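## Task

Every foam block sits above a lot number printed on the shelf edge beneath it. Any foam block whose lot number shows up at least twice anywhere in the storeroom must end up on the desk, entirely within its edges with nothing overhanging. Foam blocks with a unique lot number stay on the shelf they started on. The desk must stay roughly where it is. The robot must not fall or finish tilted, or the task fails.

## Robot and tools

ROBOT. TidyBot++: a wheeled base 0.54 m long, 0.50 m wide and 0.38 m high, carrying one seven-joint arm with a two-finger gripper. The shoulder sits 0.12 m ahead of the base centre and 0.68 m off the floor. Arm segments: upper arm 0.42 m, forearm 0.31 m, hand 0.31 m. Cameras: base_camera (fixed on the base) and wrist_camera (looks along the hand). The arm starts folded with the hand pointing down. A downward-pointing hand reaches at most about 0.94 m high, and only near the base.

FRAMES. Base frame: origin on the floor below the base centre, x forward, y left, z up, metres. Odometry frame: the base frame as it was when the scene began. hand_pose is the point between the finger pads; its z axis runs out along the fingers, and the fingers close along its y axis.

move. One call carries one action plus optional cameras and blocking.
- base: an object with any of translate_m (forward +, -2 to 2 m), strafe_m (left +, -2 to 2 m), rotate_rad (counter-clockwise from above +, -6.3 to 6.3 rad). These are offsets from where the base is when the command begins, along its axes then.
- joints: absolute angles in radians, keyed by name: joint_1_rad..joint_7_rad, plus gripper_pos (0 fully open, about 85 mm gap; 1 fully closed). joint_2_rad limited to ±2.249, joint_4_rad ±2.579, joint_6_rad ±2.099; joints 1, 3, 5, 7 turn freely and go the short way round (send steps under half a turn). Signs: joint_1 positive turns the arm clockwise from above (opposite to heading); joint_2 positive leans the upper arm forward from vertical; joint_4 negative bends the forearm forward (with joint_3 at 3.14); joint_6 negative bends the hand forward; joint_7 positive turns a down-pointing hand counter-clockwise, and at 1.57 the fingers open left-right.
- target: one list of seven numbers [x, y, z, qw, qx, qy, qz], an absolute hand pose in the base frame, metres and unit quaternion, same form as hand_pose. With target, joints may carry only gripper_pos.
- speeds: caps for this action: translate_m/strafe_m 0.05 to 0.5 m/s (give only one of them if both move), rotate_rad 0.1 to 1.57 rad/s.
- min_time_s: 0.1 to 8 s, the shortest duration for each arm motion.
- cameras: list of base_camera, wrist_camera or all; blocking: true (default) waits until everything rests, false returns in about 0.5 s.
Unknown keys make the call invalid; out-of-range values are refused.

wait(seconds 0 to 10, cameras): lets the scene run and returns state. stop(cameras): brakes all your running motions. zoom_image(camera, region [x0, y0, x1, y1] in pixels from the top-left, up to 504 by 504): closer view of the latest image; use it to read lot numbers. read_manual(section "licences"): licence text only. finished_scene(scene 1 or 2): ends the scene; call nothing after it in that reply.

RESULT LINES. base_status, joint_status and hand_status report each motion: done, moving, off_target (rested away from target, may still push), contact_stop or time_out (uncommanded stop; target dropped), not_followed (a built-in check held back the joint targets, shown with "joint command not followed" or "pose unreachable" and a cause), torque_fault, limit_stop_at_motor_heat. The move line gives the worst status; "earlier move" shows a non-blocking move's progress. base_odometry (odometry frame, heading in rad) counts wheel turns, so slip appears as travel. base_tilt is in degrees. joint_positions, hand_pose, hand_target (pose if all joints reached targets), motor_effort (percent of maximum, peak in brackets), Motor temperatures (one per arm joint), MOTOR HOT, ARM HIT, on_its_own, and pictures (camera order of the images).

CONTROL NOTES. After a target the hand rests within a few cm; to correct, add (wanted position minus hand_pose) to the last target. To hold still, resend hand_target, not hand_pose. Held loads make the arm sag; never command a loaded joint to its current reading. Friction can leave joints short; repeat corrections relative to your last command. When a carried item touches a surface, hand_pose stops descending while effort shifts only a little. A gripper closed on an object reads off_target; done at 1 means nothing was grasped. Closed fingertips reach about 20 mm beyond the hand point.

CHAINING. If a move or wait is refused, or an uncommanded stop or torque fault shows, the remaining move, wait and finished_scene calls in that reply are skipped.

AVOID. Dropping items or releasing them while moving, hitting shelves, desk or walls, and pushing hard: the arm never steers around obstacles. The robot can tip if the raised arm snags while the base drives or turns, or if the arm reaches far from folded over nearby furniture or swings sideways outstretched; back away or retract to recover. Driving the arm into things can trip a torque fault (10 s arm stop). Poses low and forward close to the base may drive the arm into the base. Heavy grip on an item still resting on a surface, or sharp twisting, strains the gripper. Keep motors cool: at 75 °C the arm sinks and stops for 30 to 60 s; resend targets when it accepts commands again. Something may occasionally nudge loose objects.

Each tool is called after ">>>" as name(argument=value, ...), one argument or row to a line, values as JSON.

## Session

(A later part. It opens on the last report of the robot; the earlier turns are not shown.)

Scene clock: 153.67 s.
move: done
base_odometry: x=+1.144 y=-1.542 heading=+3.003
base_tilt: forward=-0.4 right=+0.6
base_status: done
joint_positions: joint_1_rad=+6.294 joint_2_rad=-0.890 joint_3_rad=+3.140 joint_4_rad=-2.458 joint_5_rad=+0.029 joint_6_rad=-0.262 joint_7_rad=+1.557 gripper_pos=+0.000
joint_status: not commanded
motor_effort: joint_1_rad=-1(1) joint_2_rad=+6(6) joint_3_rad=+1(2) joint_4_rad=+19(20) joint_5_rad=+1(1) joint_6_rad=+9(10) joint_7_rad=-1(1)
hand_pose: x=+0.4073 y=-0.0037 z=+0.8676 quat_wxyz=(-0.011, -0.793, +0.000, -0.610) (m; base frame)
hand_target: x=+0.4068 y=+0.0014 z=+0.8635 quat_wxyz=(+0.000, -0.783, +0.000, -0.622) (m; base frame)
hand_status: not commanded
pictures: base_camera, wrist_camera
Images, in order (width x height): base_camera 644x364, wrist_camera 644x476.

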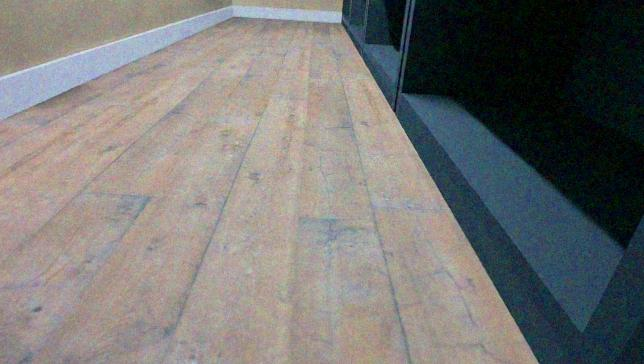

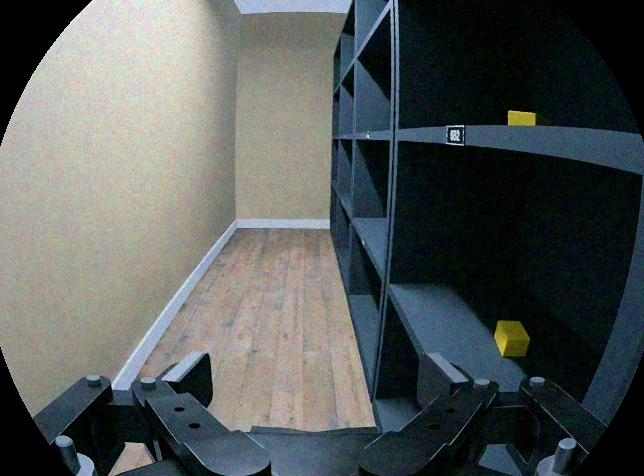

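>>> move(
  base={"translate_m": 0.9, "strafe_m": 0.19},
)

>>> move(
  base={"rotate_rad": -1.57},
)

>>> move(
  base={"translate_m": -0.15},
  speeds={"translate_m": 0.2},
  joints={"joint_6_rad": -0.35},
  cameras=["all"],
)

Scene clock: 159.93 s.
move: done
base_odometry: x=+0.226 y=-1.606 heading=+3.002
base_tilt: forward=-0.3 right=+0.6
base_status: done
joint_positions: joint_1_rad=+6.294 joint_2_rad=-0.890 joint_3_rad=+3.140 joint_4_rad=-2.458 joint_5_rad=+0.029 joint_6_rad=-0.262 joint_7_rad=+1.557 gripper_pos=+0.000
joint_status: not commanded
motor_effort: joint_1_rad=+0(1) joint_2_rad=+5(8) joint_3_rad=+1(1) joint_4_rad=+19(21) joint_5_rad=+1(1) joint_6_rad=+9(10) joint_7_rad=+0(1)
hand_pose: x=+0.4072 y=-0.0037 z=+0.8679 quat_wxyz=(-0.011, -0.792, +0.000, -0.610) (m; base frame)
hand_target: x=+0.4068 y=+0.0014 z=+0.8635 quat_wxyz=(+0.000, -0.783, +0.000, -0.622) (m; base frame)
hand_status: not commanded
pictures: none

Scene clock: 162.23 s.
move: done
base_odometry: x=+0.226 y=-1.606 heading=+1.433
base_tilt: forward=-0.3 right=+0.6
base_status: done
joint_positions: joint_1_rad=+6.294 joint_2_rad=-0.890 joint_3_rad=+3.140 joint_4_rad=-2.458 joint_5_rad=+0.029 joint_6_rad=-0.262 joint_7_rad=+1.557 gripper_pos=+0.000
joint_status: not commanded
motor_effort: joint_1_rad=+0(1) joint_2_rad=+5(7) joint_3_rad=+1(2) joint_4_rad=+19(20) joint_5_rad=+1(1) joint_6_rad=+9(10) joint_7_rad=+0(1)
hand_pose: x=+0.4072 y=-0.0037 z=+0.8679 quat_wxyz=(-0.011, -0.792, +0.000, -0.610) (m; base frame)
hand_target: x=+0.4068 y=+0.0014 z=+0.8635 quat_wxyz=(+0.000, -0.783, +0.000, -0.622) (m; base frame)
hand_status: not commanded
pictures: none

Scene clock: 163.77 s.
move: done
base_odometry: x=+0.206 y=-1.754 heading=+1.431
base_tilt: forward=-0.4 right=+0.6
base_status: done
joint_positions: joint_1_rad=+6.294 joint_2_rad=-0.891 joint_3_rad=+3.140 joint_4_rad=-2.466 joint_5_rad=+0.029 joint_6_rad=-0.354 joint_7_rad=+1.557 gripper_pos=+0.000
joint_status: all done
motor_effort: joint_1_rad=-1(1) joint_2_rad=+6(7) joint_3_rad=+1(1) joint_4_rad=+19(21) joint_5_rad=+1(1) joint_6_rad=+9(10) joint_7_rad=+0(1)
hand_pose: x=+0.3977 y=-0.0044 z=+0.8361 quat_wxyz=(-0.011, -0.822, +0.001, -0.570) (m; base frame)
hand_target: x=+0.3928 y=+0.0014 z=+0.8190 quat_wxyz=(+0.000, -0.828, +0.000, -0.561) (m; base frame)
hand_status: not commanded
pictures: base_camera, wrist_camera
Images, in order (width x height): base_camera 644x364, wrist_camera 644x476.

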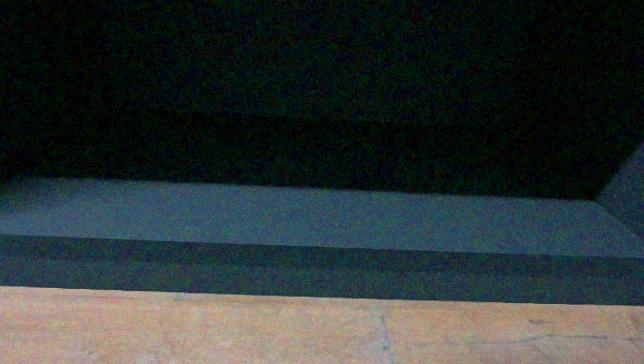

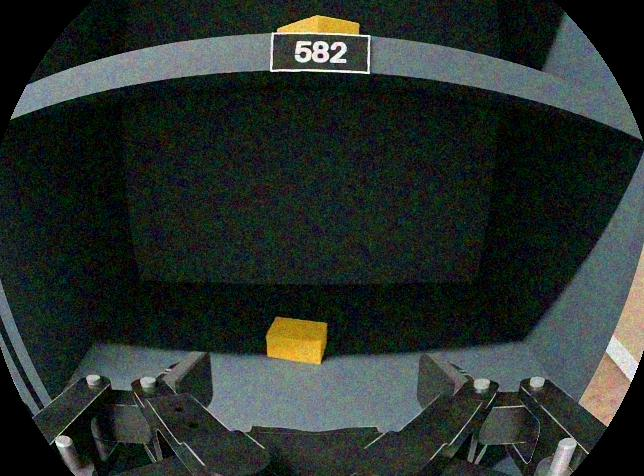

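>>> move(
  joints={"joint_6_rad": -0.85},
  cameras=["wrist_camera"],
)

Scene clock: 165.30 s.
move: done
base_odometry: x=+0.206 y=-1.754 heading=+1.431
base_tilt: forward=-0.4 right=+0.6
base_status: not commanded
joint_positions: joint_1_rad=+6.294 joint_2_rad=-0.891 joint_3_rad=+3.140 joint_4_rad=-2.469 joint_5_rad=+0.029 joint_6_rad=-0.804 joint_7_rad=+1.557 gripper_pos=+0.000
joint_status: all done
motor_effort: joint_1_rad=+0(1) joint_2_rad=+7(8) joint_3_rad=+1(1) joint_4_rad=+18(20) joint_5_rad=+1(1) joint_6_rad=+7(9) joint_7_rad=+0(1)
hand_pose: x=+0.3204 y=-0.0072 z=+0.7182 quat_wxyz=(-0.013, -0.929, +0.005, -0.371) (m; base frame)
hand_target: x=+0.3022 y=+0.0014 z=+0.6944 quat_wxyz=(+0.000, -0.941, +0.000, -0.339) (m; base frame)
hand_status: not commanded
pictures: wrist_camera
Images, in order (width x height): wrist_camera 644x476.

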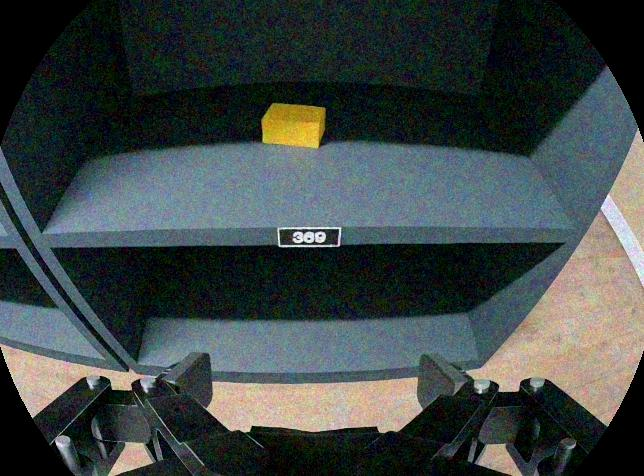

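>>> zoom_image(
  camera="wrist_camera",
  region=[270, 220, 350, 256],
)

Scaled by 6.300.

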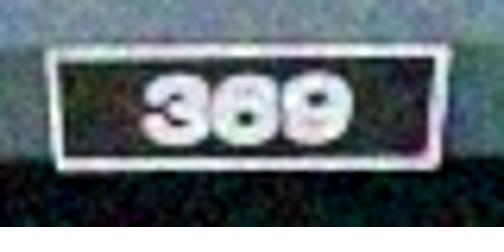

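>>> move(
  base={"strafe_m": 1.0},
  joints={"joint_6_rad": -0.4},
  cameras=["wrist_camera"],
)

Scene clock: 169.03 s.
move: done
base_odometry: x=-0.785 y=-1.615 heading=+1.432
base_tilt: forward=-0.4 right=+0.6
base_status: done
joint_positions: joint_1_rad=+6.294 joint_2_rad=-0.891 joint_3_rad=+3.140 joint_4_rad=-2.471 joint_5_rad=+0.029 joint_6_rad=-0.444 joint_7_rad=+1.557 gripper_pos=+0.000
joint_status: all done
motor_effort: joint_1_rad=-1(1) joint_2_rad=+6(7) joint_3_rad=+1(2) joint_4_rad=+19(20) joint_5_rad=+1(1) joint_6_rad=+8(9) joint_7_rad=+0(1)
hand_pose: x=+0.3860 y=-0.0051 z=+0.8072 quat_wxyz=(-0.012, -0.848, +0.002, -0.530) (m; base frame)
hand_target: x=+0.3867 y=+0.0014 z=+0.8046 quat_wxyz=(+0.000, -0.841, +0.000, -0.540) (m; base frame)
hand_status: not commanded
pictures: wrist_camera
Images, in order (width x height): wrist_camera 644x476.

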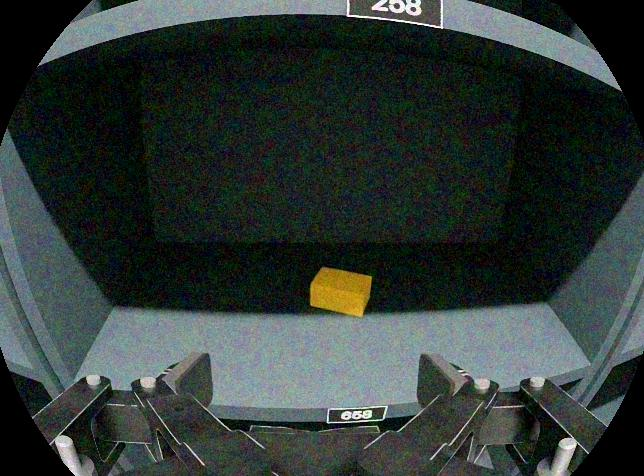

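>>> zoom_image(
  camera="wrist_camera",
  region=[316, 396, 396, 436],
)

>>> zoom_image(
  camera="wrist_camera",
  region=[340, 0, 450, 40],
)

>>> move(
  base={"strafe_m": 0.95},
  joints={"joint_6_rad": -0.31},
  cameras=["wrist_camera"],
)

Scaled by 6.300.

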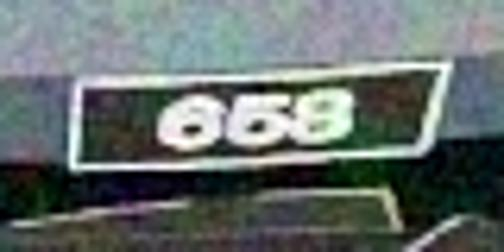

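Scaled by 4.582.

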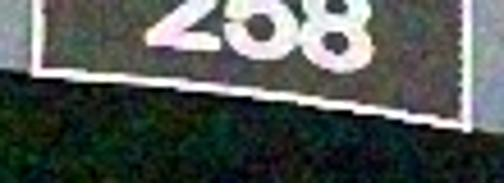

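Scene clock: 172.50 s.
move: done
base_odometry: x=-1.726 y=-1.484 heading=+1.432
base_tilt: forward=-0.4 right=+0.6
base_status: done
joint_positions: joint_1_rad=+6.294 joint_2_rad=-0.891 joint_3_rad=+3.140 joint_4_rad=-2.471 joint_5_rad=+0.029 joint_6_rad=-0.353 joint_7_rad=+1.557 gripper_pos=+0.000
joint_status: all done
motor_effort: joint_1_rad=+0(1) joint_2_rad=+5(7) joint_3_rad=+1(2) joint_4_rad=+19(21) joint_5_rad=+1(1) joint_6_rad=+9(10) joint_7_rad=+0(1)
hand_pose: x=+0.3972 y=-0.0044 z=+0.8332 quat_wxyz=(-0.011, -0.823, +0.001, -0.568) (m; base frame)
hand_target: x=+0.3972 y=+0.0014 z=+0.8306 quat_wxyz=(+0.000, -0.816, +0.000, -0.578) (m; base frame)
hand_status: not commanded
pictures: wrist_camera
Images, in order (width x height): wrist_camera 644x476.

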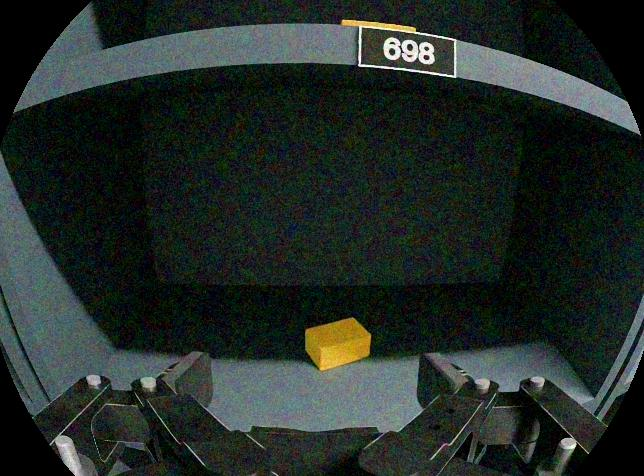

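>>> move(
  joints={"joint_6_rad": -0.6},
  cameras=["wrist_camera"],
)

Scene clock: 173.47 s.
move: done
base_odometry: x=-1.726 y=-1.484 heading=+1.432
base_tilt: forward=-0.4 right=+0.6
base_status: not commanded
joint_positions: joint_1_rad=+6.294 joint_2_rad=-0.891 joint_3_rad=+3.140 joint_4_rad=-2.478 joint_5_rad=+0.029 joint_6_rad=-0.583 joint_7_rad=+1.557 gripper_pos=+0.000
joint_status: all done
motor_effort: joint_1_rad=+0(1) joint_2_rad=+6(7) joint_3_rad=+1(1) joint_4_rad=+19(21) joint_5_rad=+1(1) joint_6_rad=+8(10) joint_7_rad=+0(1)
hand_pose: x=+0.3630 y=-0.0060 z=+0.7656 quat_wxyz=(-0.012, -0.884, +0.003, -0.467) (m; base frame)
hand_target: x=+0.3553 y=+0.0014 z=+0.7510 quat_wxyz=(+0.000, -0.891, +0.000, -0.454) (m; base frame)
hand_status: not commanded
pictures: wrist_camera
Images, in order (width x height): wrist_camera 644x476.

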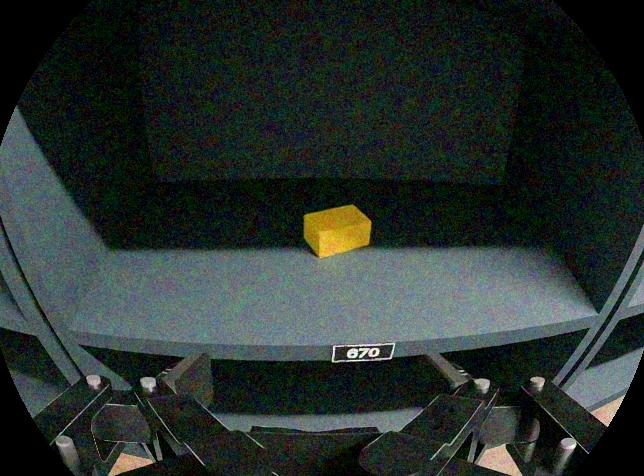

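>>> move(
  base={"strafe_m": 0.35},
  joints={"joint_1_rad": 5.6, "joint_6_rad": -0.45},
  cameras=["wrist_camera", "base_camera"],
)

Scene clock: 175.87 s.
move: done
base_odometry: x=-2.072 y=-1.436 heading=+1.433
base_tilt: forward=-0.4 right=+0.6
base_status: done
joint_positions: joint_1_rad=+5.619 joint_2_rad=-0.891 joint_3_rad=+3.140 joint_4_rad=-2.478 joint_5_rad=+0.029 joint_6_rad=-0.515 joint_7_rad=+1.557 gripper_pos=+0.000
joint_status: all done
motor_effort: joint_1_rad=+0(2) joint_2_rad=+6(7) joint_3_rad=+1(2) joint_4_rad=+20(20) joint_5_rad=+1(1) joint_6_rad=+8(9) joint_7_rad=+0(1)
hand_pose: x=+0.3220 y=+0.1553 z=+0.7836 quat_wxyz=(+0.153, -0.820, -0.285, -0.473) (m; base frame)
hand_target: x=+0.3205 y=+0.1657 z=+0.7907 quat_wxyz=(+0.174, -0.805, -0.286, -0.489) (m; base frame)
hand_status: not commanded
pictures: base_camera, wrist_camera
Images, in order (width x height): base_camera 644x364, wrist_camera 644x476.

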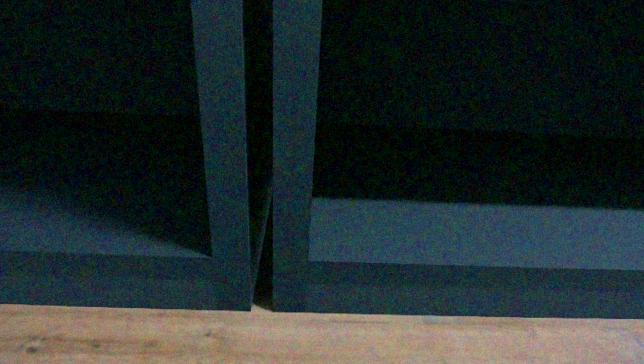

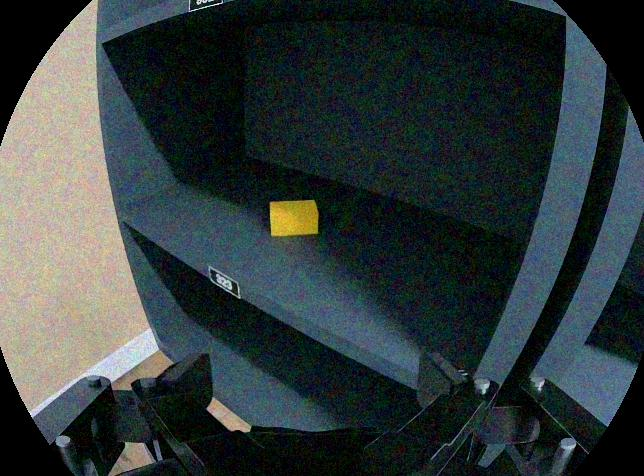

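>>> move(
  base={"strafe_m": 0.5},
  joints={"joint_1_rad": 6.283, "joint_6_rad": -0.4},
  cameras=["wrist_camera", "base_camera"],
)

Scene clock: 178.43 s.
move: done
base_odometry: x=-2.568 y=-1.367 heading=+1.433
base_tilt: forward=-0.4 right=+0.6
base_status: done
joint_positions: joint_1_rad=+6.267 joint_2_rad=-0.891 joint_3_rad=+3.140 joint_4_rad=-2.478 joint_5_rad=+0.029 joint_6_rad=-0.466 joint_7_rad=+1.557 gripper_pos=+0.000
joint_status: all done
motor_effort: joint_1_rad=-1(2) joint_2_rad=+7(8) joint_3_rad=+1(2) joint_4_rad=+19(20) joint_5_rad=+1(1) joint_6_rad=+8(10) joint_7_rad=+0(1)
hand_pose: x=+0.3820 y=+0.0018 z=+0.7970 quat_wxyz=(-0.005, -0.855, -0.009, -0.518) (m; base frame)
hand_target: x=+0.3867 y=+0.0014 z=+0.8046 quat_wxyz=(+0.000, -0.841, +0.000, -0.540) (m; base frame)
hand_status: not commanded
pictures: base_camera, wrist_camera
Images, in order (width x height): base_camera 644x364, wrist_camera 644x476.

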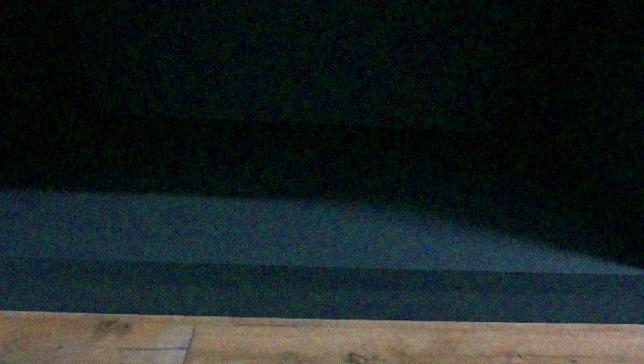

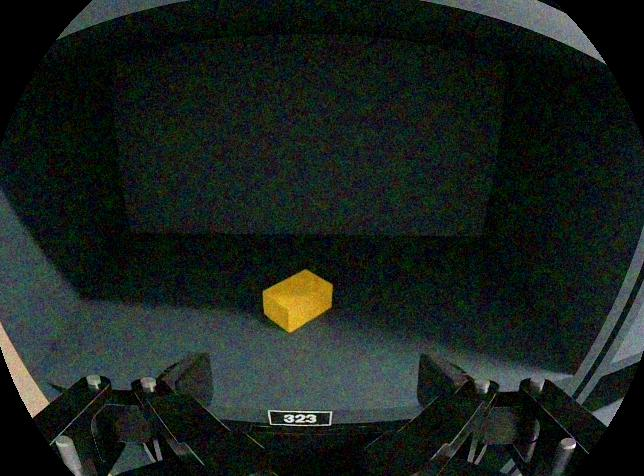

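>>> zoom_image(
  camera="wrist_camera",
  region=[260, 400, 340, 436],
)

>>> move(
  joints={"joint_6_rad": -0.22},
  cameras=["wrist_camera"],
)

Scaled by 6.300.

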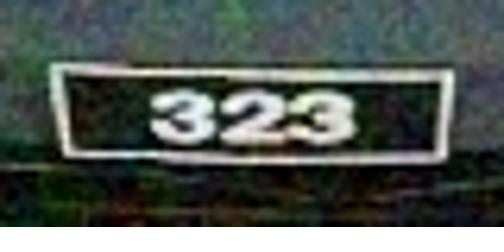

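Scene clock: 179.90 s.
move: done
base_odometry: x=-2.568 y=-1.367 heading=+1.433
base_tilt: forward=-0.4 right=+0.6
base_status: not commanded
joint_positions: joint_1_rad=+6.267 joint_2_rad=-0.891 joint_3_rad=+3.140 joint_4_rad=-2.478 joint_5_rad=+0.029 joint_6_rad=-0.265 joint_7_rad=+1.557 gripper_pos=+0.000
joint_status: all done
motor_effort: joint_1_rad=+0(1) joint_2_rad=+5(7) joint_3_rad=+1(1) joint_4_rad=+19(21) joint_5_rad=+1(1) joint_6_rad=+9(10) joint_7_rad=+0(1)
hand_pose: x=+0.4051 y=+0.0040 z=+0.8547 quat_wxyz=(-0.003, -0.799, -0.011, -0.601) (m; base frame)
hand_target: x=+0.4053 y=+0.0014 z=+0.8574 quat_wxyz=(+0.000, -0.789, +0.000, -0.614) (m; base frame)
hand_status: not commanded
pictures: wrist_camera
Images, in order (width x height): wrist_camera 644x476.

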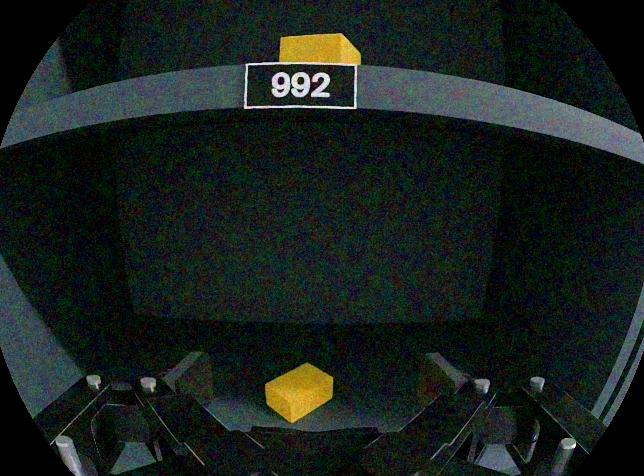

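>>> move(
  base={"strafe_m": -0.94},
  joints={"joint_1_rad": 6.283, "joint_2_rad": -0.18, "joint_3_rad": 3.1416, "joint_4_rad": -0.76, "joint_5_rad": -0.03, "joint_6_rad": -1.74, "joint_7_rad": 1.5708},
  min_time_s=2,
  cameras=["wrist_camera", "base_camera"],
)

Scene clock: 184.57 s.
move: done
base_odometry: x=-1.636 y=-1.496 heading=+1.434
base_tilt: forward=-0.3 right=+0.6
base_status: done
joint_positions: joint_1_rad=+6.269 joint_2_rad=-0.203 joint_3_rad=+3.140 joint_4_rad=-0.787 joint_5_rad=+0.029 joint_6_rad=-1.683 joint_7_rad=+1.557 gripper_pos=+0.000
joint_status: all done
motor_effort: joint_1_rad=+0(2) joint_2_rad=-6(7) joint_3_rad=+0(2) joint_4_rad=+12(21) joint_5_rad=+1(2) joint_6_rad=+7(10) joint_7_rad=-1(1)
hand_pose: x=+0.4464 y=-0.0024 z=+1.1564 quat_wxyz=(-0.006, -0.906, +0.007, -0.423) (m; base frame)
hand_target: x=+0.4437 y=+0.0106 z=+1.1468 quat_wxyz=(+0.013, -0.917, -0.008, -0.399) (m; base frame)
hand_status: not commanded
pictures: base_camera, wrist_camera
Images, in order (width x height): base_camera 644x364, wrist_camera 644x476.

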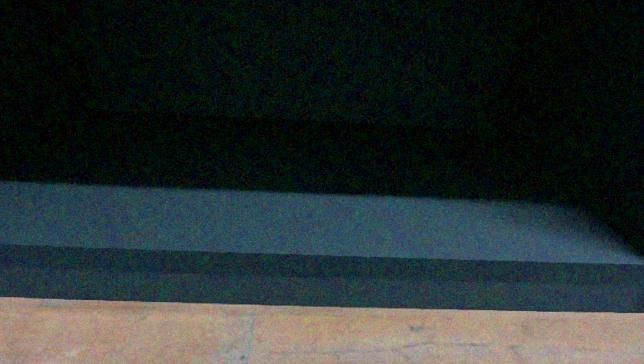

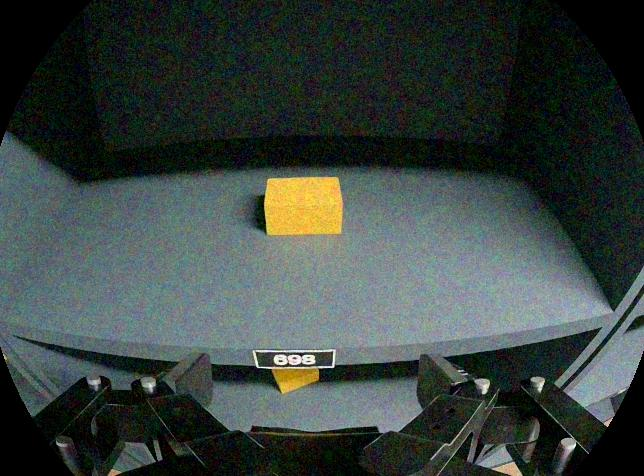

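>>> move(
  joints={"joint_1_rad": 6.336, "joint_2_rad": 0.061, "joint_3_rad": 3.1416, "joint_4_rad": -1.03, "joint_5_rad": -0.03, "joint_6_rad": -1.317, "joint_7_rad": 1.5708, "gripper_pos": 1.0},
  min_time_s=1.5,
  cameras=["wrist_camera"],
)

Scene clock: 188.90 s.
move: done
base_odometry: x=-1.636 y=-1.496 heading=+1.434
base_tilt: forward=-0.3 right=+0.6
base_status: not commanded
joint_positions: joint_1_rad=+6.317 joint_2_rad=+0.041 joint_3_rad=+3.140 joint_4_rad=-0.996 joint_5_rad=+0.029 joint_6_rad=-1.379 joint_7_rad=+1.557 gripper_pos=+0.999
joint_status: all done
motor_effort: joint_1_rad=+0(2) joint_2_rad=-16(20) joint_3_rad=+0(1) joint_4_rad=+16(17) joint_5_rad=+1(2) joint_6_rad=+6(8) joint_7_rad=+0(1)
hand_pose: x=+0.6130 y=-0.0237 z=+1.0293 quat_wxyz=(-0.018, -0.935, +0.024, -0.355) (m; base frame)
hand_target: x=+0.6317 y=-0.0167 z=+1.0158 quat_wxyz=(+0.005, -0.933, +0.023, -0.359) (m; base frame)
hand_status: not commanded
pictures: wrist_camera
Images, in order (width x height): wrist_camera 644x476.

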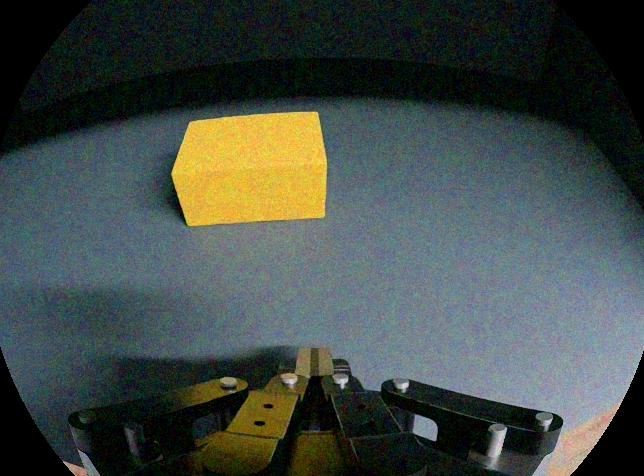

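>>> move(
  base={"translate_m": 0.172},
  speeds={"translate_m": 0.15},
  cameras=["wrist_camera", "base_camera"],
)

Scene clock: 191.23 s.
move: done
base_odometry: x=-1.613 y=-1.326 heading=+1.433
base_tilt: forward=-0.3 right=+0.6
base_status: done
joint_positions: joint_1_rad=+6.318 joint_2_rad=+0.044 joint_3_rad=+3.140 joint_4_rad=-0.996 joint_5_rad=+0.029 joint_6_rad=-1.375 joint_7_rad=+1.557 gripper_pos=+0.999
joint_status: not commanded
motor_effort: joint_1_rad=-1(1) joint_2_rad=-17(20) joint_3_rad=+0(1) joint_4_rad=+16(17) joint_5_rad=+1(1) joint_6_rad=+7(7) joint_7_rad=+0(1)
hand_pose: x=+0.6150 y=-0.0245 z=+1.0286 quat_wxyz=(-0.018, -0.934, +0.025, -0.355) (m; base frame)
hand_target: x=+0.6317 y=-0.0167 z=+1.0158 quat_wxyz=(+0.005, -0.933, +0.023, -0.359) (m; base frame)
hand_status: not commanded
pictures: base_camera, wrist_camera
Images, in order (width x height): base_camera 644x364, wrist_camera 644x476.

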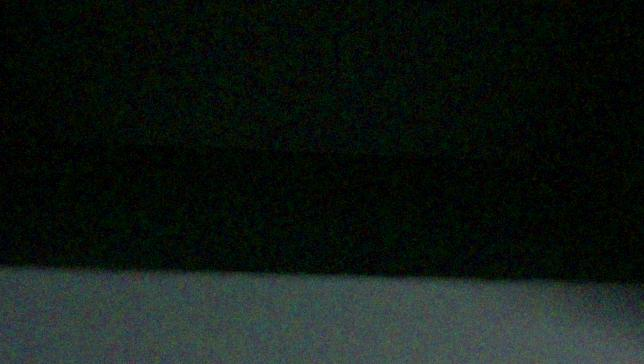

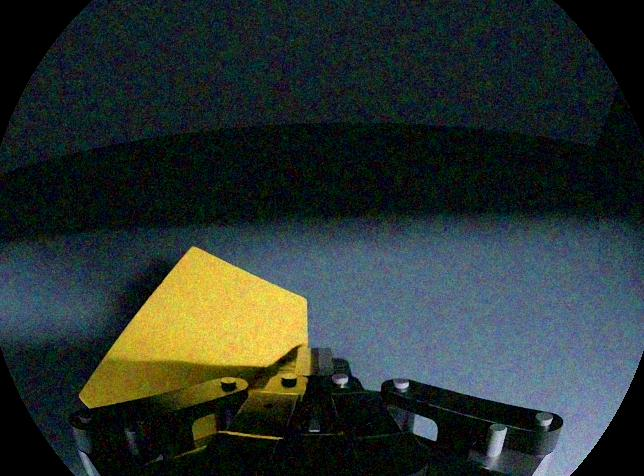

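>>> move(
  joints={"joint_1_rad": 6.318, "joint_2_rad": 0.03, "joint_4_rad": -0.6, "joint_6_rad": -1.74},
  min_time_s=1.0,
)

>>> move(
  joints={"joint_1_rad": 5.64, "joint_2_rad": 0.2, "joint_3_rad": 3.1416, "joint_4_rad": -0.66, "joint_5_rad": 0.765, "joint_6_rad": -1.91, "joint_7_rad": 0.776, "gripper_pos": 0.0},
  min_time_s=1.5,
  cameras=["wrist_camera"],
)

Scene clock: 195.20 s.
move: done
base_odometry: x=-1.613 y=-1.326 heading=+1.433
base_tilt: forward=-0.3 right=+0.6
base_status: not commanded
joint_positions: joint_1_rad=+6.318 joint_2_rad=+0.039 joint_3_rad=+3.140 joint_4_rad=-0.625 joint_5_rad=+0.029 joint_6_rad=-1.681 joint_7_rad=+1.557 gripper_pos=+0.999
joint_status: all done
motor_effort: joint_1_rad=+0(2) joint_2_rad=-14(19) joint_3_rad=+0(0) joint_4_rad=+13(18) joint_5_rad=+1(1) joint_6_rad=+6(7) joint_7_rad=-1(1)
hand_pose: x=+0.5510 y=-0.0225 z=+1.1320 quat_wxyz=(-0.017, -0.921, +0.029, -0.387) (m; base frame)
hand_target: x=+0.5339 y=-0.0039 z=+1.1333 quat_wxyz=(+0.006, -0.926, +0.008, -0.376) (m; base frame)
hand_status: not commanded
pictures: none

Scene clock: 197.50 s.
move: done
base_odometry: x=-1.613 y=-1.326 heading=+1.433
base_tilt: forward=-0.3 right=+0.6
base_status: not commanded
joint_positions: joint_1_rad=+5.658 joint_2_rad=+0.166 joint_3_rad=+3.140 joint_4_rad=-0.626 joint_5_rad=+0.690 joint_6_rad=-1.855 joint_7_rad=+0.821 gripper_pos=+0.000
joint_status: all done
motor_effort: joint_1_rad=+0(2) joint_2_rad=-18(19) joint_3_rad=+1(2) joint_4_rad=+12(14) joint_5_rad=+5(6) joint_6_rad=+4(8) joint_7_rad=+0(1)
hand_pose: x=+0.5483 y=+0.0773 z=+1.0919 quat_wxyz=(-0.079, -0.900, +0.228, -0.363) (m; base frame)
hand_target: x=+0.5456 y=+0.0672 z=+1.0710 quat_wxyz=(-0.130, -0.895, +0.256, -0.342) (m; base frame)
hand_status: not commanded
pictures: wrist_camera
Images, in order (width x height): wrist_camera 644x476.

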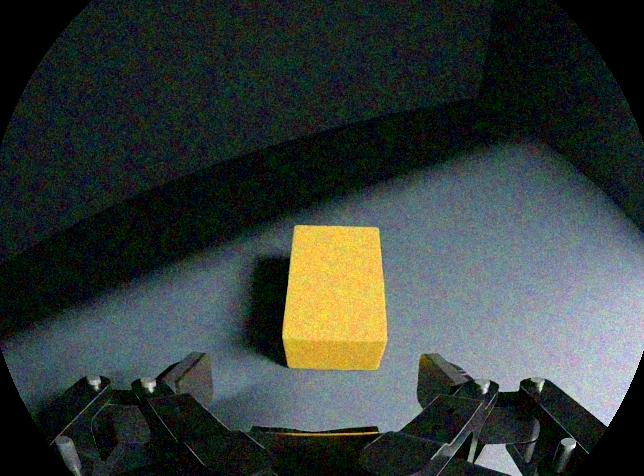

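>>> move(
  joints={"joint_1_rad": 5.802, "joint_2_rad": 0.135, "joint_3_rad": 3.1416, "joint_4_rad": -0.89, "joint_5_rad": 0.575, "joint_6_rad": -1.59, "joint_7_rad": 0.756, "gripper_pos": 0.0},
  min_time_s=1.0,
  cameras=["wrist_camera"],
)

Scene clock: 199.60 s.
move: done
base_odometry: x=-1.613 y=-1.326 heading=+1.433
base_tilt: forward=-0.3 right=+0.6
base_status: not commanded
joint_positions: joint_1_rad=+5.785 joint_2_rad=+0.156 joint_3_rad=+3.140 joint_4_rad=-0.854 joint_5_rad=+0.646 joint_6_rad=-1.650 joint_7_rad=+0.800 gripper_pos=+0.000
joint_status: all done
motor_effort: joint_1_rad=+0(1) joint_2_rad=-19(20) joint_3_rad=+1(1) joint_4_rad=+15(15) joint_5_rad=+6(6) joint_6_rad=+4(5) joint_7_rad=+0(1)
hand_pose: x=+0.5964 y=+0.0488 z=+1.0412 quat_wxyz=(-0.109, -0.899, +0.224, -0.360) (m; base frame)
hand_target: x=+0.6009 y=+0.0621 z=+1.0354 quat_wxyz=(-0.066, -0.900, +0.232, -0.363) (m; base frame)
hand_status: not commanded
pictures: wrist_camera
Images, in order (width x height): wrist_camera 644x476.

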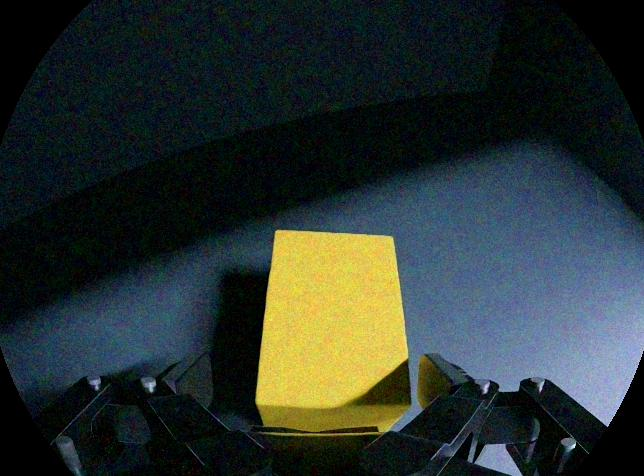

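>>> move(
  joints={"joint_1_rad": 5.882, "joint_2_rad": 0.103, "joint_3_rad": 3.1416, "joint_4_rad": -0.996, "joint_5_rad": 0.515, "joint_6_rad": -1.476, "joint_7_rad": 0.748, "gripper_pos": 0.0},
  min_time_s=0.8,
  cameras=["wrist_camera"],
)

Scene clock: 201.10 s.
move: done
base_odometry: x=-1.613 y=-1.326 heading=+1.433
base_tilt: forward=-0.3 right=+0.6
base_status: not commanded
joint_positions: joint_1_rad=+5.865 joint_2_rad=+0.124 joint_3_rad=+3.140 joint_4_rad=-0.960 joint_5_rad=+0.593 joint_6_rad=-1.536 joint_7_rad=+0.791 gripper_pos=+0.000
joint_status: all done
motor_effort: joint_1_rad=+0(2) joint_2_rad=-19(20) joint_3_rad=+0(1) joint_4_rad=+15(16) joint_5_rad=+5(7) joint_6_rad=+4(6) joint_7_rad=+0(1)
hand_pose: x=+0.6095 y=+0.0296 z=+1.0234 quat_wxyz=(-0.096, -0.897, +0.230, -0.364) (m; base frame)
hand_target: x=+0.6128 y=+0.0451 z=+1.0162 quat_wxyz=(-0.049, -0.898, +0.241, -0.365) (m; base frame)
hand_status: not commanded
pictures: wrist_camera
Images, in order (width x height): wrist_camera 644x476.

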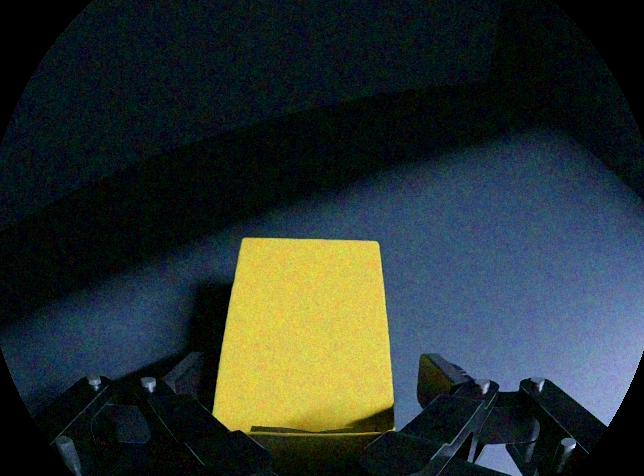

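>>> move(
  joints={"joint_1_rad": 5.852, "gripper_pos": 0.3},
  min_time_s=0.8,
)

>>> move(
  joints={"gripper_pos": 0.5},
  cameras=["wrist_camera"],
)

Scene clock: 202.53 s.
move: done
base_odometry: x=-1.613 y=-1.326 heading=+1.433
base_tilt: forward=-0.3 right=+0.6
base_status: not commanded
joint_positions: joint_1_rad=+5.865 joint_2_rad=+0.124 joint_3_rad=+3.140 joint_4_rad=-0.960 joint_5_rad=+0.592 joint_6_rad=-1.535 joint_7_rad=+0.791 gripper_pos=+0.300
joint_status: all done
motor_effort: joint_1_rad=+0(2) joint_2_rad=-19(19) joint_3_rad=+0(1) joint_4_rad=+15(16) joint_5_rad=+5(6) joint_6_rad=+5(5) joint_7_rad=+0(1)
hand_pose: x=+0.6098 y=+0.0300 z=+1.0236 quat_wxyz=(-0.095, -0.897, +0.230, -0.365) (m; base frame)
hand_target: x=+0.6112 y=+0.0599 z=+1.0162 quat_wxyz=(-0.044, -0.901, +0.227, -0.366) (m; base frame)
hand_status: not commanded
pictures: none

Scene clock: 203.17 s.
move: off_target
base_odometry: x=-1.613 y=-1.326 heading=+1.433
base_tilt: forward=-0.3 right=+0.6
base_status: not commanded
joint_positions: joint_1_rad=+5.865 joint_2_rad=+0.121 joint_3_rad=+3.140 joint_4_rad=-0.960 joint_5_rad=+0.591 joint_6_rad=-1.533 joint_7_rad=+0.791 gripper_pos=+0.392
joint_status: gripper_pos off_target (ended at +0.392, target +0.500)
motor_effort: joint_1_rad=+0(1) joint_2_rad=-19(19) joint_3_rad=+0(1) joint_4_rad=+16(16) joint_5_rad=+5(6) joint_6_rad=+5(6) joint_7_rad=+0(1)
hand_pose: x=+0.6091 y=+0.0299 z=+1.0249 quat_wxyz=(-0.094, -0.897, +0.230, -0.366) (m; base frame)
hand_target: x=+0.6112 y=+0.0599 z=+1.0162 quat_wxyz=(-0.044, -0.901, +0.227, -0.366) (m; base frame)
hand_status: not commanded
pictures: wrist_camera
Images, in order (width x height): wrist_camera 644x476.

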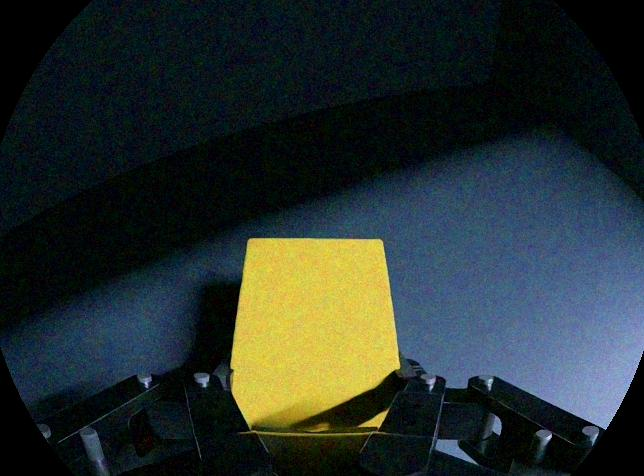

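>>> move(
  joints={"gripper_pos": 0.55},
)

>>> move(
  joints={"joint_1_rad": 5.66, "joint_2_rad": 0.13, "joint_3_rad": 3.1416, "joint_4_rad": -0.58, "joint_5_rad": 0.765, "joint_6_rad": -1.91, "joint_7_rad": 0.85},
  min_time_s=1.5,
  cameras=["wrist_camera"],
)

Scene clock: 203.90 s.
move: off_target
base_odometry: x=-1.613 y=-1.326 heading=+1.433
base_tilt: forward=-0.3 right=+0.6
base_status: not commanded
joint_positions: joint_1_rad=+5.865 joint_2_rad=+0.121 joint_3_rad=+3.140 joint_4_rad=-0.960 joint_5_rad=+0.591 joint_6_rad=-1.533 joint_7_rad=+0.791 gripper_pos=+0.392
joint_status: gripper_pos off_target (ended at +0.392, target +0.550)
motor_effort: joint_1_rad=+0(1) joint_2_rad=-18(19) joint_3_rad=+0(1) joint_4_rad=+15(16) joint_5_rad=+5(6) joint_6_rad=+5(6) joint_7_rad=+0(1)
hand_pose: x=+0.6091 y=+0.0299 z=+1.0249 quat_wxyz=(-0.094, -0.897, +0.230, -0.366) (m; base frame)
hand_target: x=+0.6112 y=+0.0599 z=+1.0162 quat_wxyz=(-0.044, -0.901, +0.227, -0.366) (m; base frame)
hand_status: not commanded
pictures: none

Scene clock: 205.70 s.
move: done
base_odometry: x=-1.613 y=-1.326 heading=+1.433
base_tilt: forward=-0.3 right=+0.6
base_status: not commanded
joint_positions: joint_1_rad=+5.679 joint_2_rad=+0.121 joint_3_rad=+3.140 joint_4_rad=-0.605 joint_5_rad=+0.692 joint_6_rad=-1.853 joint_7_rad=+0.808 gripper_pos=+0.392
joint_status: all done
motor_effort: joint_1_rad=+0(3) joint_2_rad=-15(20) joint_3_rad=+0(2) joint_4_rad=+12(16) joint_5_rad=+5(6) joint_6_rad=+5(7) joint_7_rad=+0(1)
hand_pose: x=+0.5344 y=+0.0569 z=+1.1168 quat_wxyz=(-0.057, -0.887, +0.252, -0.383) (m; base frame)
hand_target: x=+0.5233 y=+0.0418 z=+1.1207 quat_wxyz=(-0.092, -0.885, +0.254, -0.379) (m; base frame)
hand_status: not commanded
pictures: wrist_camera
Images, in order (width x height): wrist_camera 644x476.

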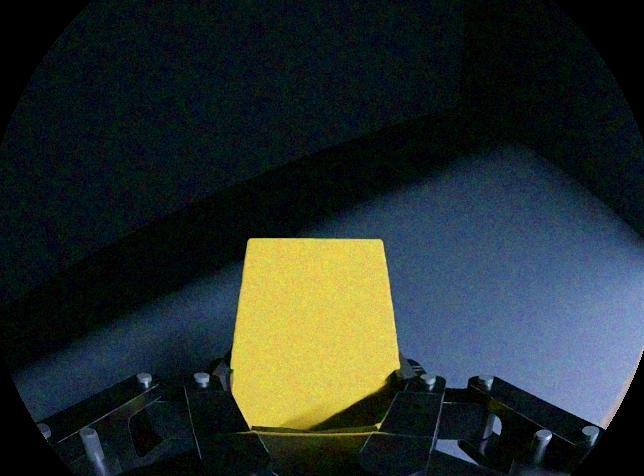

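>>> move(
  base={"translate_m": -0.17},
  joints={"joint_1_rad": 6.283, "joint_2_rad": -0.9, "joint_3_rad": 3.1416, "joint_4_rad": -2.5, "joint_5_rad": -0.03, "joint_6_rad": -0.65, "joint_7_rad": 1.5708},
  min_time_s=1.8,
  cameras=["wrist_camera"],
)

>>> move(
  base={"strafe_m": -1.9},
)

>>> move(
  base={"strafe_m": -0.79},
  cameras=["all"],
)

Scene clock: 210.37 s.
move: done
base_odometry: x=-1.636 y=-1.494 heading=+1.433
base_tilt: forward=-0.3 right=+0.6
base_status: done
joint_positions: joint_1_rad=+6.263 joint_2_rad=-0.877 joint_3_rad=+3.140 joint_4_rad=-2.460 joint_5_rad=+0.040 joint_6_rad=-0.715 joint_7_rad=+1.527 gripper_pos=+0.392
joint_status: all done
motor_effort: joint_1_rad=+0(2) joint_2_rad=+6(19) joint_3_rad=+1(2) joint_4_rad=+19(20) joint_5_rad=+1(7) joint_6_rad=+7(8) joint_7_rad=+0(1)
hand_pose: x=+0.3425 y=-0.0023 z=+0.7403 quat_wxyz=(-0.006, -0.912, +0.002, -0.410) (m; base frame)
hand_target: x=+0.3458 y=+0.0070 z=+0.7387 quat_wxyz=(+0.013, -0.902, +0.007, -0.431) (m; base frame)
hand_status: not commanded
pictures: wrist_camera
Images, in order (width x height): wrist_camera 644x476.

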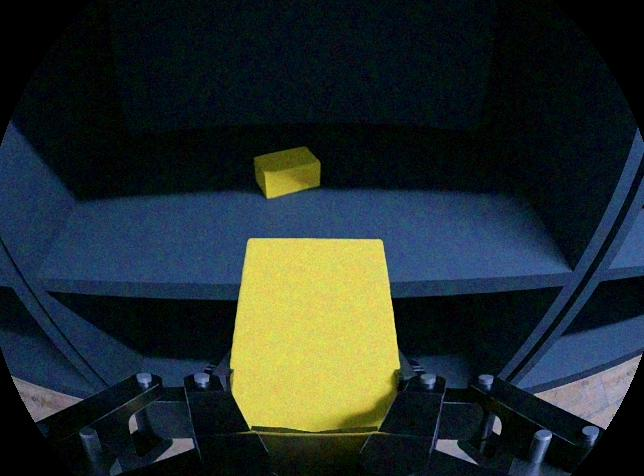

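Scene clock: 215.50 s.
move: done
base_odometry: x=+0.246 y=-1.755 heading=+1.433
base_tilt: forward=-0.3 right=+0.6
base_status: done
joint_positions: joint_1_rad=+6.267 joint_2_rad=-0.878 joint_3_rad=+3.140 joint_4_rad=-2.460 joint_5_rad=+0.036 joint_6_rad=-0.714 joint_7_rad=+1.528 gripper_pos=+0.392
joint_status: not commanded
motor_effort: joint_1_rad=-1(1) joint_2_rad=+6(7) joint_3_rad=+1(2) joint_4_rad=+19(20) joint_5_rad=+1(2) joint_6_rad=+8(8) joint_7_rad=+0(1)
hand_pose: x=+0.3427 y=-0.0021 z=+0.7408 quat_wxyz=(-0.004, -0.912, +0.004, -0.411) (m; base frame)
hand_target: x=+0.3458 y=+0.0070 z=+0.7387 quat_wxyz=(+0.013, -0.902, +0.007, -0.431) (m; base frame)
hand_status: not commanded
pictures: none

Scene clock: 218.43 s.
move: done
base_odometry: x=+1.029 y=-1.864 heading=+1.432
base_tilt: forward=-0.4 right=+0.6
base_status: done
joint_positions: joint_1_rad=+6.268 joint_2_rad=-0.878 joint_3_rad=+3.140 joint_4_rad=-2.460 joint_5_rad=+0.035 joint_6_rad=-0.714 joint_7_rad=+1.528 gripper_pos=+0.392
joint_status: not commanded
motor_effort: joint_1_rad=+0(1) joint_2_rad=+6(7) joint_3_rad=+1(2) joint_4_rad=+18(20) joint_5_rad=+1(2) joint_6_rad=+7(8) joint_7_rad=+0(1)
hand_pose: x=+0.3428 y=-0.0020 z=+0.7409 quat_wxyz=(-0.004, -0.912, +0.005, -0.411) (m; base frame)
hand_target: x=+0.3458 y=+0.0070 z=+0.7387 quat_wxyz=(+0.013, -0.902, +0.007, -0.431) (m; base frame)
hand_status: not commanded
pictures: base_camera, wrist_camera
Images, in order (width x height): base_camera 644x364, wrist_camera 644x476.

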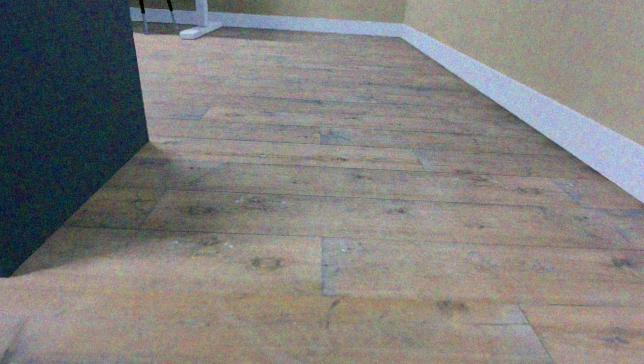

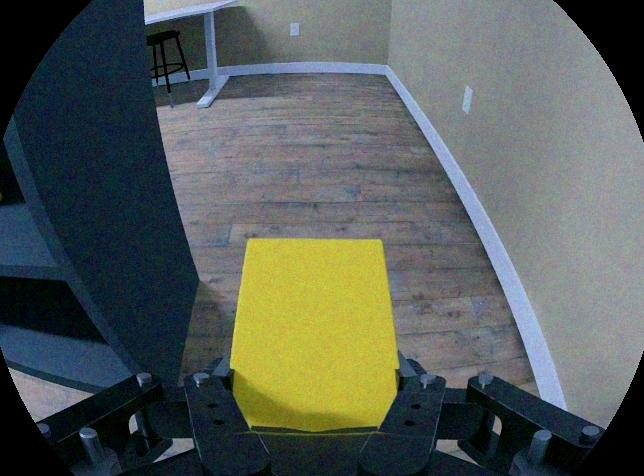

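>>> move(
  base={"translate_m": 1.55},
)

>>> move(
  base={"strafe_m": 2.0, "translate_m": 0.28},
  joints={"joint_1_rad": 6.283, "joint_2_rad": -0.6, "joint_3_rad": 3.1416, "joint_4_rad": -1.9, "joint_5_rad": -0.03, "joint_6_rad": -0.6, "joint_7_rad": 1.5708},
  cameras=["all"],
)

Scene clock: 223.33 s.
move: done
base_odometry: x=+1.243 y=-0.329 heading=+1.432
base_tilt: forward=-0.3 right=+0.6
base_status: done
joint_positions: joint_1_rad=+6.268 joint_2_rad=-0.882 joint_3_rad=+3.140 joint_4_rad=-2.460 joint_5_rad=+0.035 joint_6_rad=-0.710 joint_7_rad=+1.528 gripper_pos=+0.392
joint_status: not commanded
motor_effort: joint_1_rad=+0(1) joint_2_rad=+7(8) joint_3_rad=+1(1) joint_4_rad=+19(20) joint_5_rad=+1(1) joint_6_rad=+7(8) joint_7_rad=-1(1)
hand_pose: x=+0.3431 y=-0.0020 z=+0.7424 quat_wxyz=(-0.004, -0.910, +0.005, -0.414) (m; base frame)
hand_target: x=+0.3458 y=+0.0070 z=+0.7387 quat_wxyz=(+0.013, -0.902, +0.007, -0.431) (m; base frame)
hand_status: not commanded
pictures: none

Scene clock: 228.60 s.
move: done
base_odometry: x=-0.699 y=+0.225 heading=+1.432
base_tilt: forward=-0.3 right=+0.6
base_status: done
joint_positions: joint_1_rad=+6.268 joint_2_rad=-0.615 joint_3_rad=+3.140 joint_4_rad=-1.928 joint_5_rad=+0.034 joint_6_rad=-0.665 joint_7_rad=+1.528 gripper_pos=+0.392
joint_status: all done
motor_effort: joint_1_rad=+0(3) joint_2_rad=+1(8) joint_3_rad=+0(2) joint_4_rad=+19(21) joint_5_rad=+1(2) joint_6_rad=+9(9) joint_7_rad=+0(1)
hand_pose: x=+0.4659 y=+0.0007 z=+0.9823 quat_wxyz=(+0.000, -0.835, +0.006, -0.550) (m; base frame)
hand_target: x=+0.4789 y=+0.0067 z=+1.0126 quat_wxyz=(+0.014, -0.813, +0.005, -0.582) (m; base frame)
hand_status: not commanded
pictures: base_camera, wrist_camera
Images, in order (width x height): base_camera 644x364, wrist_camera 644x476.

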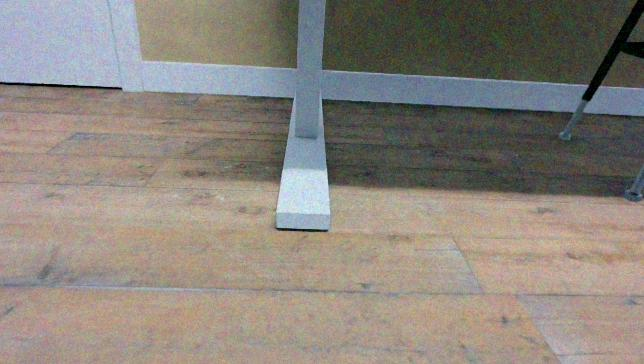

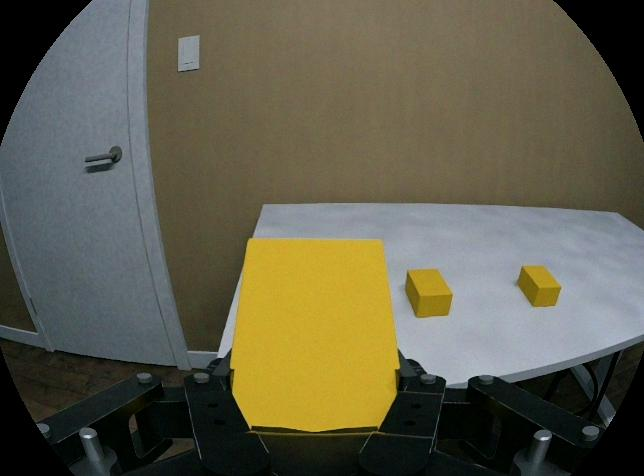

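>>> move(
  base={"translate_m": 0.285},
  speeds={"translate_m": 0.3},
  joints={"joint_1_rad": 6.283, "joint_2_rad": -0.035, "joint_3_rad": 3.1416, "joint_4_rad": -1.57, "joint_5_rad": -0.03, "joint_6_rad": -0.91, "joint_7_rad": 1.58},
  min_time_s=1.5,
)

>>> move(
  joints={"joint_2_rad": -0.004, "joint_4_rad": -1.97, "joint_6_rad": -0.44},
  min_time_s=1.4,
)

>>> move(
  joints={"joint_2_rad": 0.0, "joint_4_rad": -2.01, "joint_6_rad": -0.4},
  cameras=["wrist_camera"],
)

Scene clock: 231.40 s.
move: done
base_odometry: x=-0.659 y=+0.507 heading=+1.432
base_tilt: forward=-0.3 right=+0.6
base_status: done
joint_positions: joint_1_rad=+6.268 joint_2_rad=-0.050 joint_3_rad=+3.140 joint_4_rad=-1.601 joint_5_rad=+0.034 joint_6_rad=-0.855 joint_7_rad=+1.537 gripper_pos=+0.392
joint_status: all done
motor_effort: joint_1_rad=-1(2) joint_2_rad=-16(20) joint_3_rad=+0(2) joint_4_rad=+18(20) joint_5_rad=+1(2) joint_6_rad=+6(10) joint_7_rad=+0(1)
hand_pose: x=+0.6213 y=+0.0018 z=+0.8777 quat_wxyz=(-0.007, -0.933, +0.002, -0.360) (m; base frame)
hand_target: x=+0.6182 y=+0.0088 z=+0.8749 quat_wxyz=(+0.013, -0.940, +0.000, -0.341) (m; base frame)
hand_status: not commanded
pictures: none

Scene clock: 233.40 s.
move: done
base_odometry: x=-0.659 y=+0.507 heading=+1.432
base_tilt: forward=-0.3 right=+0.6
base_status: not commanded
joint_positions: joint_1_rad=+6.268 joint_2_rad=-0.035 joint_3_rad=+3.140 joint_4_rad=-1.932 joint_5_rad=+0.034 joint_6_rad=-0.504 joint_7_rad=+1.537 gripper_pos=+0.392
joint_status: all done
motor_effort: joint_1_rad=+0(1) joint_2_rad=-15(17) joint_3_rad=+0(0) joint_4_rad=+17(19) joint_5_rad=+1(1) joint_6_rad=+6(7) joint_7_rad=+0(1)
hand_pose: x=+0.6119 y=+0.0045 z=+0.7714 quat_wxyz=(-0.004, -0.932, -0.003, -0.361) (m; base frame)
hand_target: x=+0.6164 y=+0.0054 z=+0.7508 quat_wxyz=(+0.009, -0.933, +0.006, -0.360) (m; base frame)
hand_status: not commanded
pictures: none

Scene clock: 234.13 s.
move: done
base_odometry: x=-0.659 y=+0.507 heading=+1.432
base_tilt: forward=-0.3 right=+0.6
base_status: not commanded
joint_positions: joint_1_rad=+6.268 joint_2_rad=-0.031 joint_3_rad=+3.140 joint_4_rad=-1.975 joint_5_rad=+0.034 joint_6_rad=-0.460 joint_7_rad=+1.537 gripper_pos=+0.392
joint_status: all done
motor_effort: joint_1_rad=+0(1) joint_2_rad=-15(17) joint_3_rad=+0(0) joint_4_rad=+17(19) joint_5_rad=+1(1) joint_6_rad=+6(8) joint_7_rad=+0(1)
hand_pose: x=+0.6082 y=+0.0048 z=+0.7574 quat_wxyz=(-0.003, -0.933, -0.003, -0.361) (m; base frame)
hand_target: x=+0.6115 y=+0.0051 z=+0.7373 quat_wxyz=(+0.009, -0.934, +0.006, -0.358) (m; base frame)
hand_status: not commanded
pictures: wrist_camera
Images, in order (width x height): wrist_camera 644x476.

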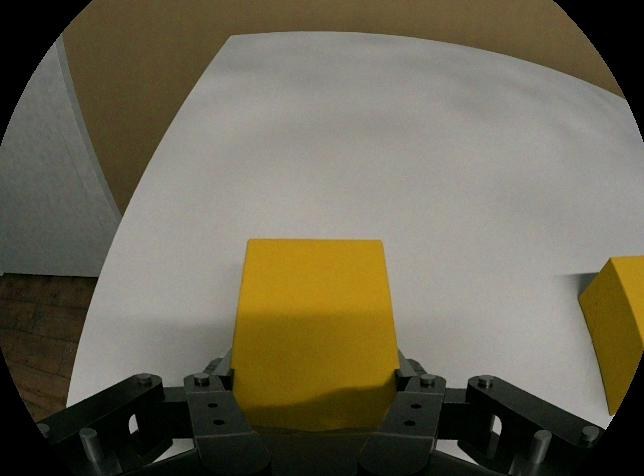

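>>> move(
  joints={"joint_2_rad": 0.002, "joint_4_rad": -2.03, "joint_6_rad": -0.38},
)

>>> move(
  joints={"joint_2_rad": 0.004, "joint_4_rad": -2.046, "joint_6_rad": -0.365},
)

Scene clock: 235.37 s.
move: done
base_odometry: x=-0.659 y=+0.507 heading=+1.432
base_tilt: forward=-0.3 right=+0.6
base_status: not commanded
joint_positions: joint_1_rad=+6.268 joint_2_rad=-0.031 joint_3_rad=+3.140 joint_4_rad=-1.990 joint_5_rad=+0.034 joint_6_rad=-0.436 joint_7_rad=+1.537 gripper_pos=+0.392
joint_status: all done
motor_effort: joint_1_rad=-1(1) joint_2_rad=-14(16) joint_3_rad=+0(0) joint_4_rad=+16(18) joint_5_rad=+1(1) joint_6_rad=+6(7) joint_7_rad=+0(1)
hand_pose: x=+0.6084 y=+0.0051 z=+0.7547 quat_wxyz=(-0.003, -0.931, -0.004, -0.365) (m; base frame)
hand_target: x=+0.6089 y=+0.0049 z=+0.7307 quat_wxyz=(+0.009, -0.934, +0.007, -0.357) (m; base frame)
hand_status: not commanded
pictures: none

Scene clock: 235.93 s.
move: done
base_odometry: x=-0.659 y=+0.507 heading=+1.432
base_tilt: forward=-0.3 right=+0.6
base_status: not commanded
joint_positions: joint_1_rad=+6.268 joint_2_rad=-0.032 joint_3_rad=+3.140 joint_4_rad=-1.999 joint_5_rad=+0.034 joint_6_rad=-0.421 joint_7_rad=+1.537 gripper_pos=+0.392
joint_status: all done
motor_effort: joint_1_rad=-1(1) joint_2_rad=-11(14) joint_3_rad=+0(0) joint_4_rad=+16(17) joint_5_rad=+0(1) joint_6_rad=+6(7) joint_7_rad=+0(1)
hand_pose: x=+0.6083 y=+0.0051 z=+0.7538 quat_wxyz=(-0.003, -0.930, -0.004, -0.368) (m; base frame)
hand_target: x=+0.6065 y=+0.0048 z=+0.7250 quat_wxyz=(+0.008, -0.935, +0.007, -0.355) (m; base frame)
hand_status: not commanded
pictures: none


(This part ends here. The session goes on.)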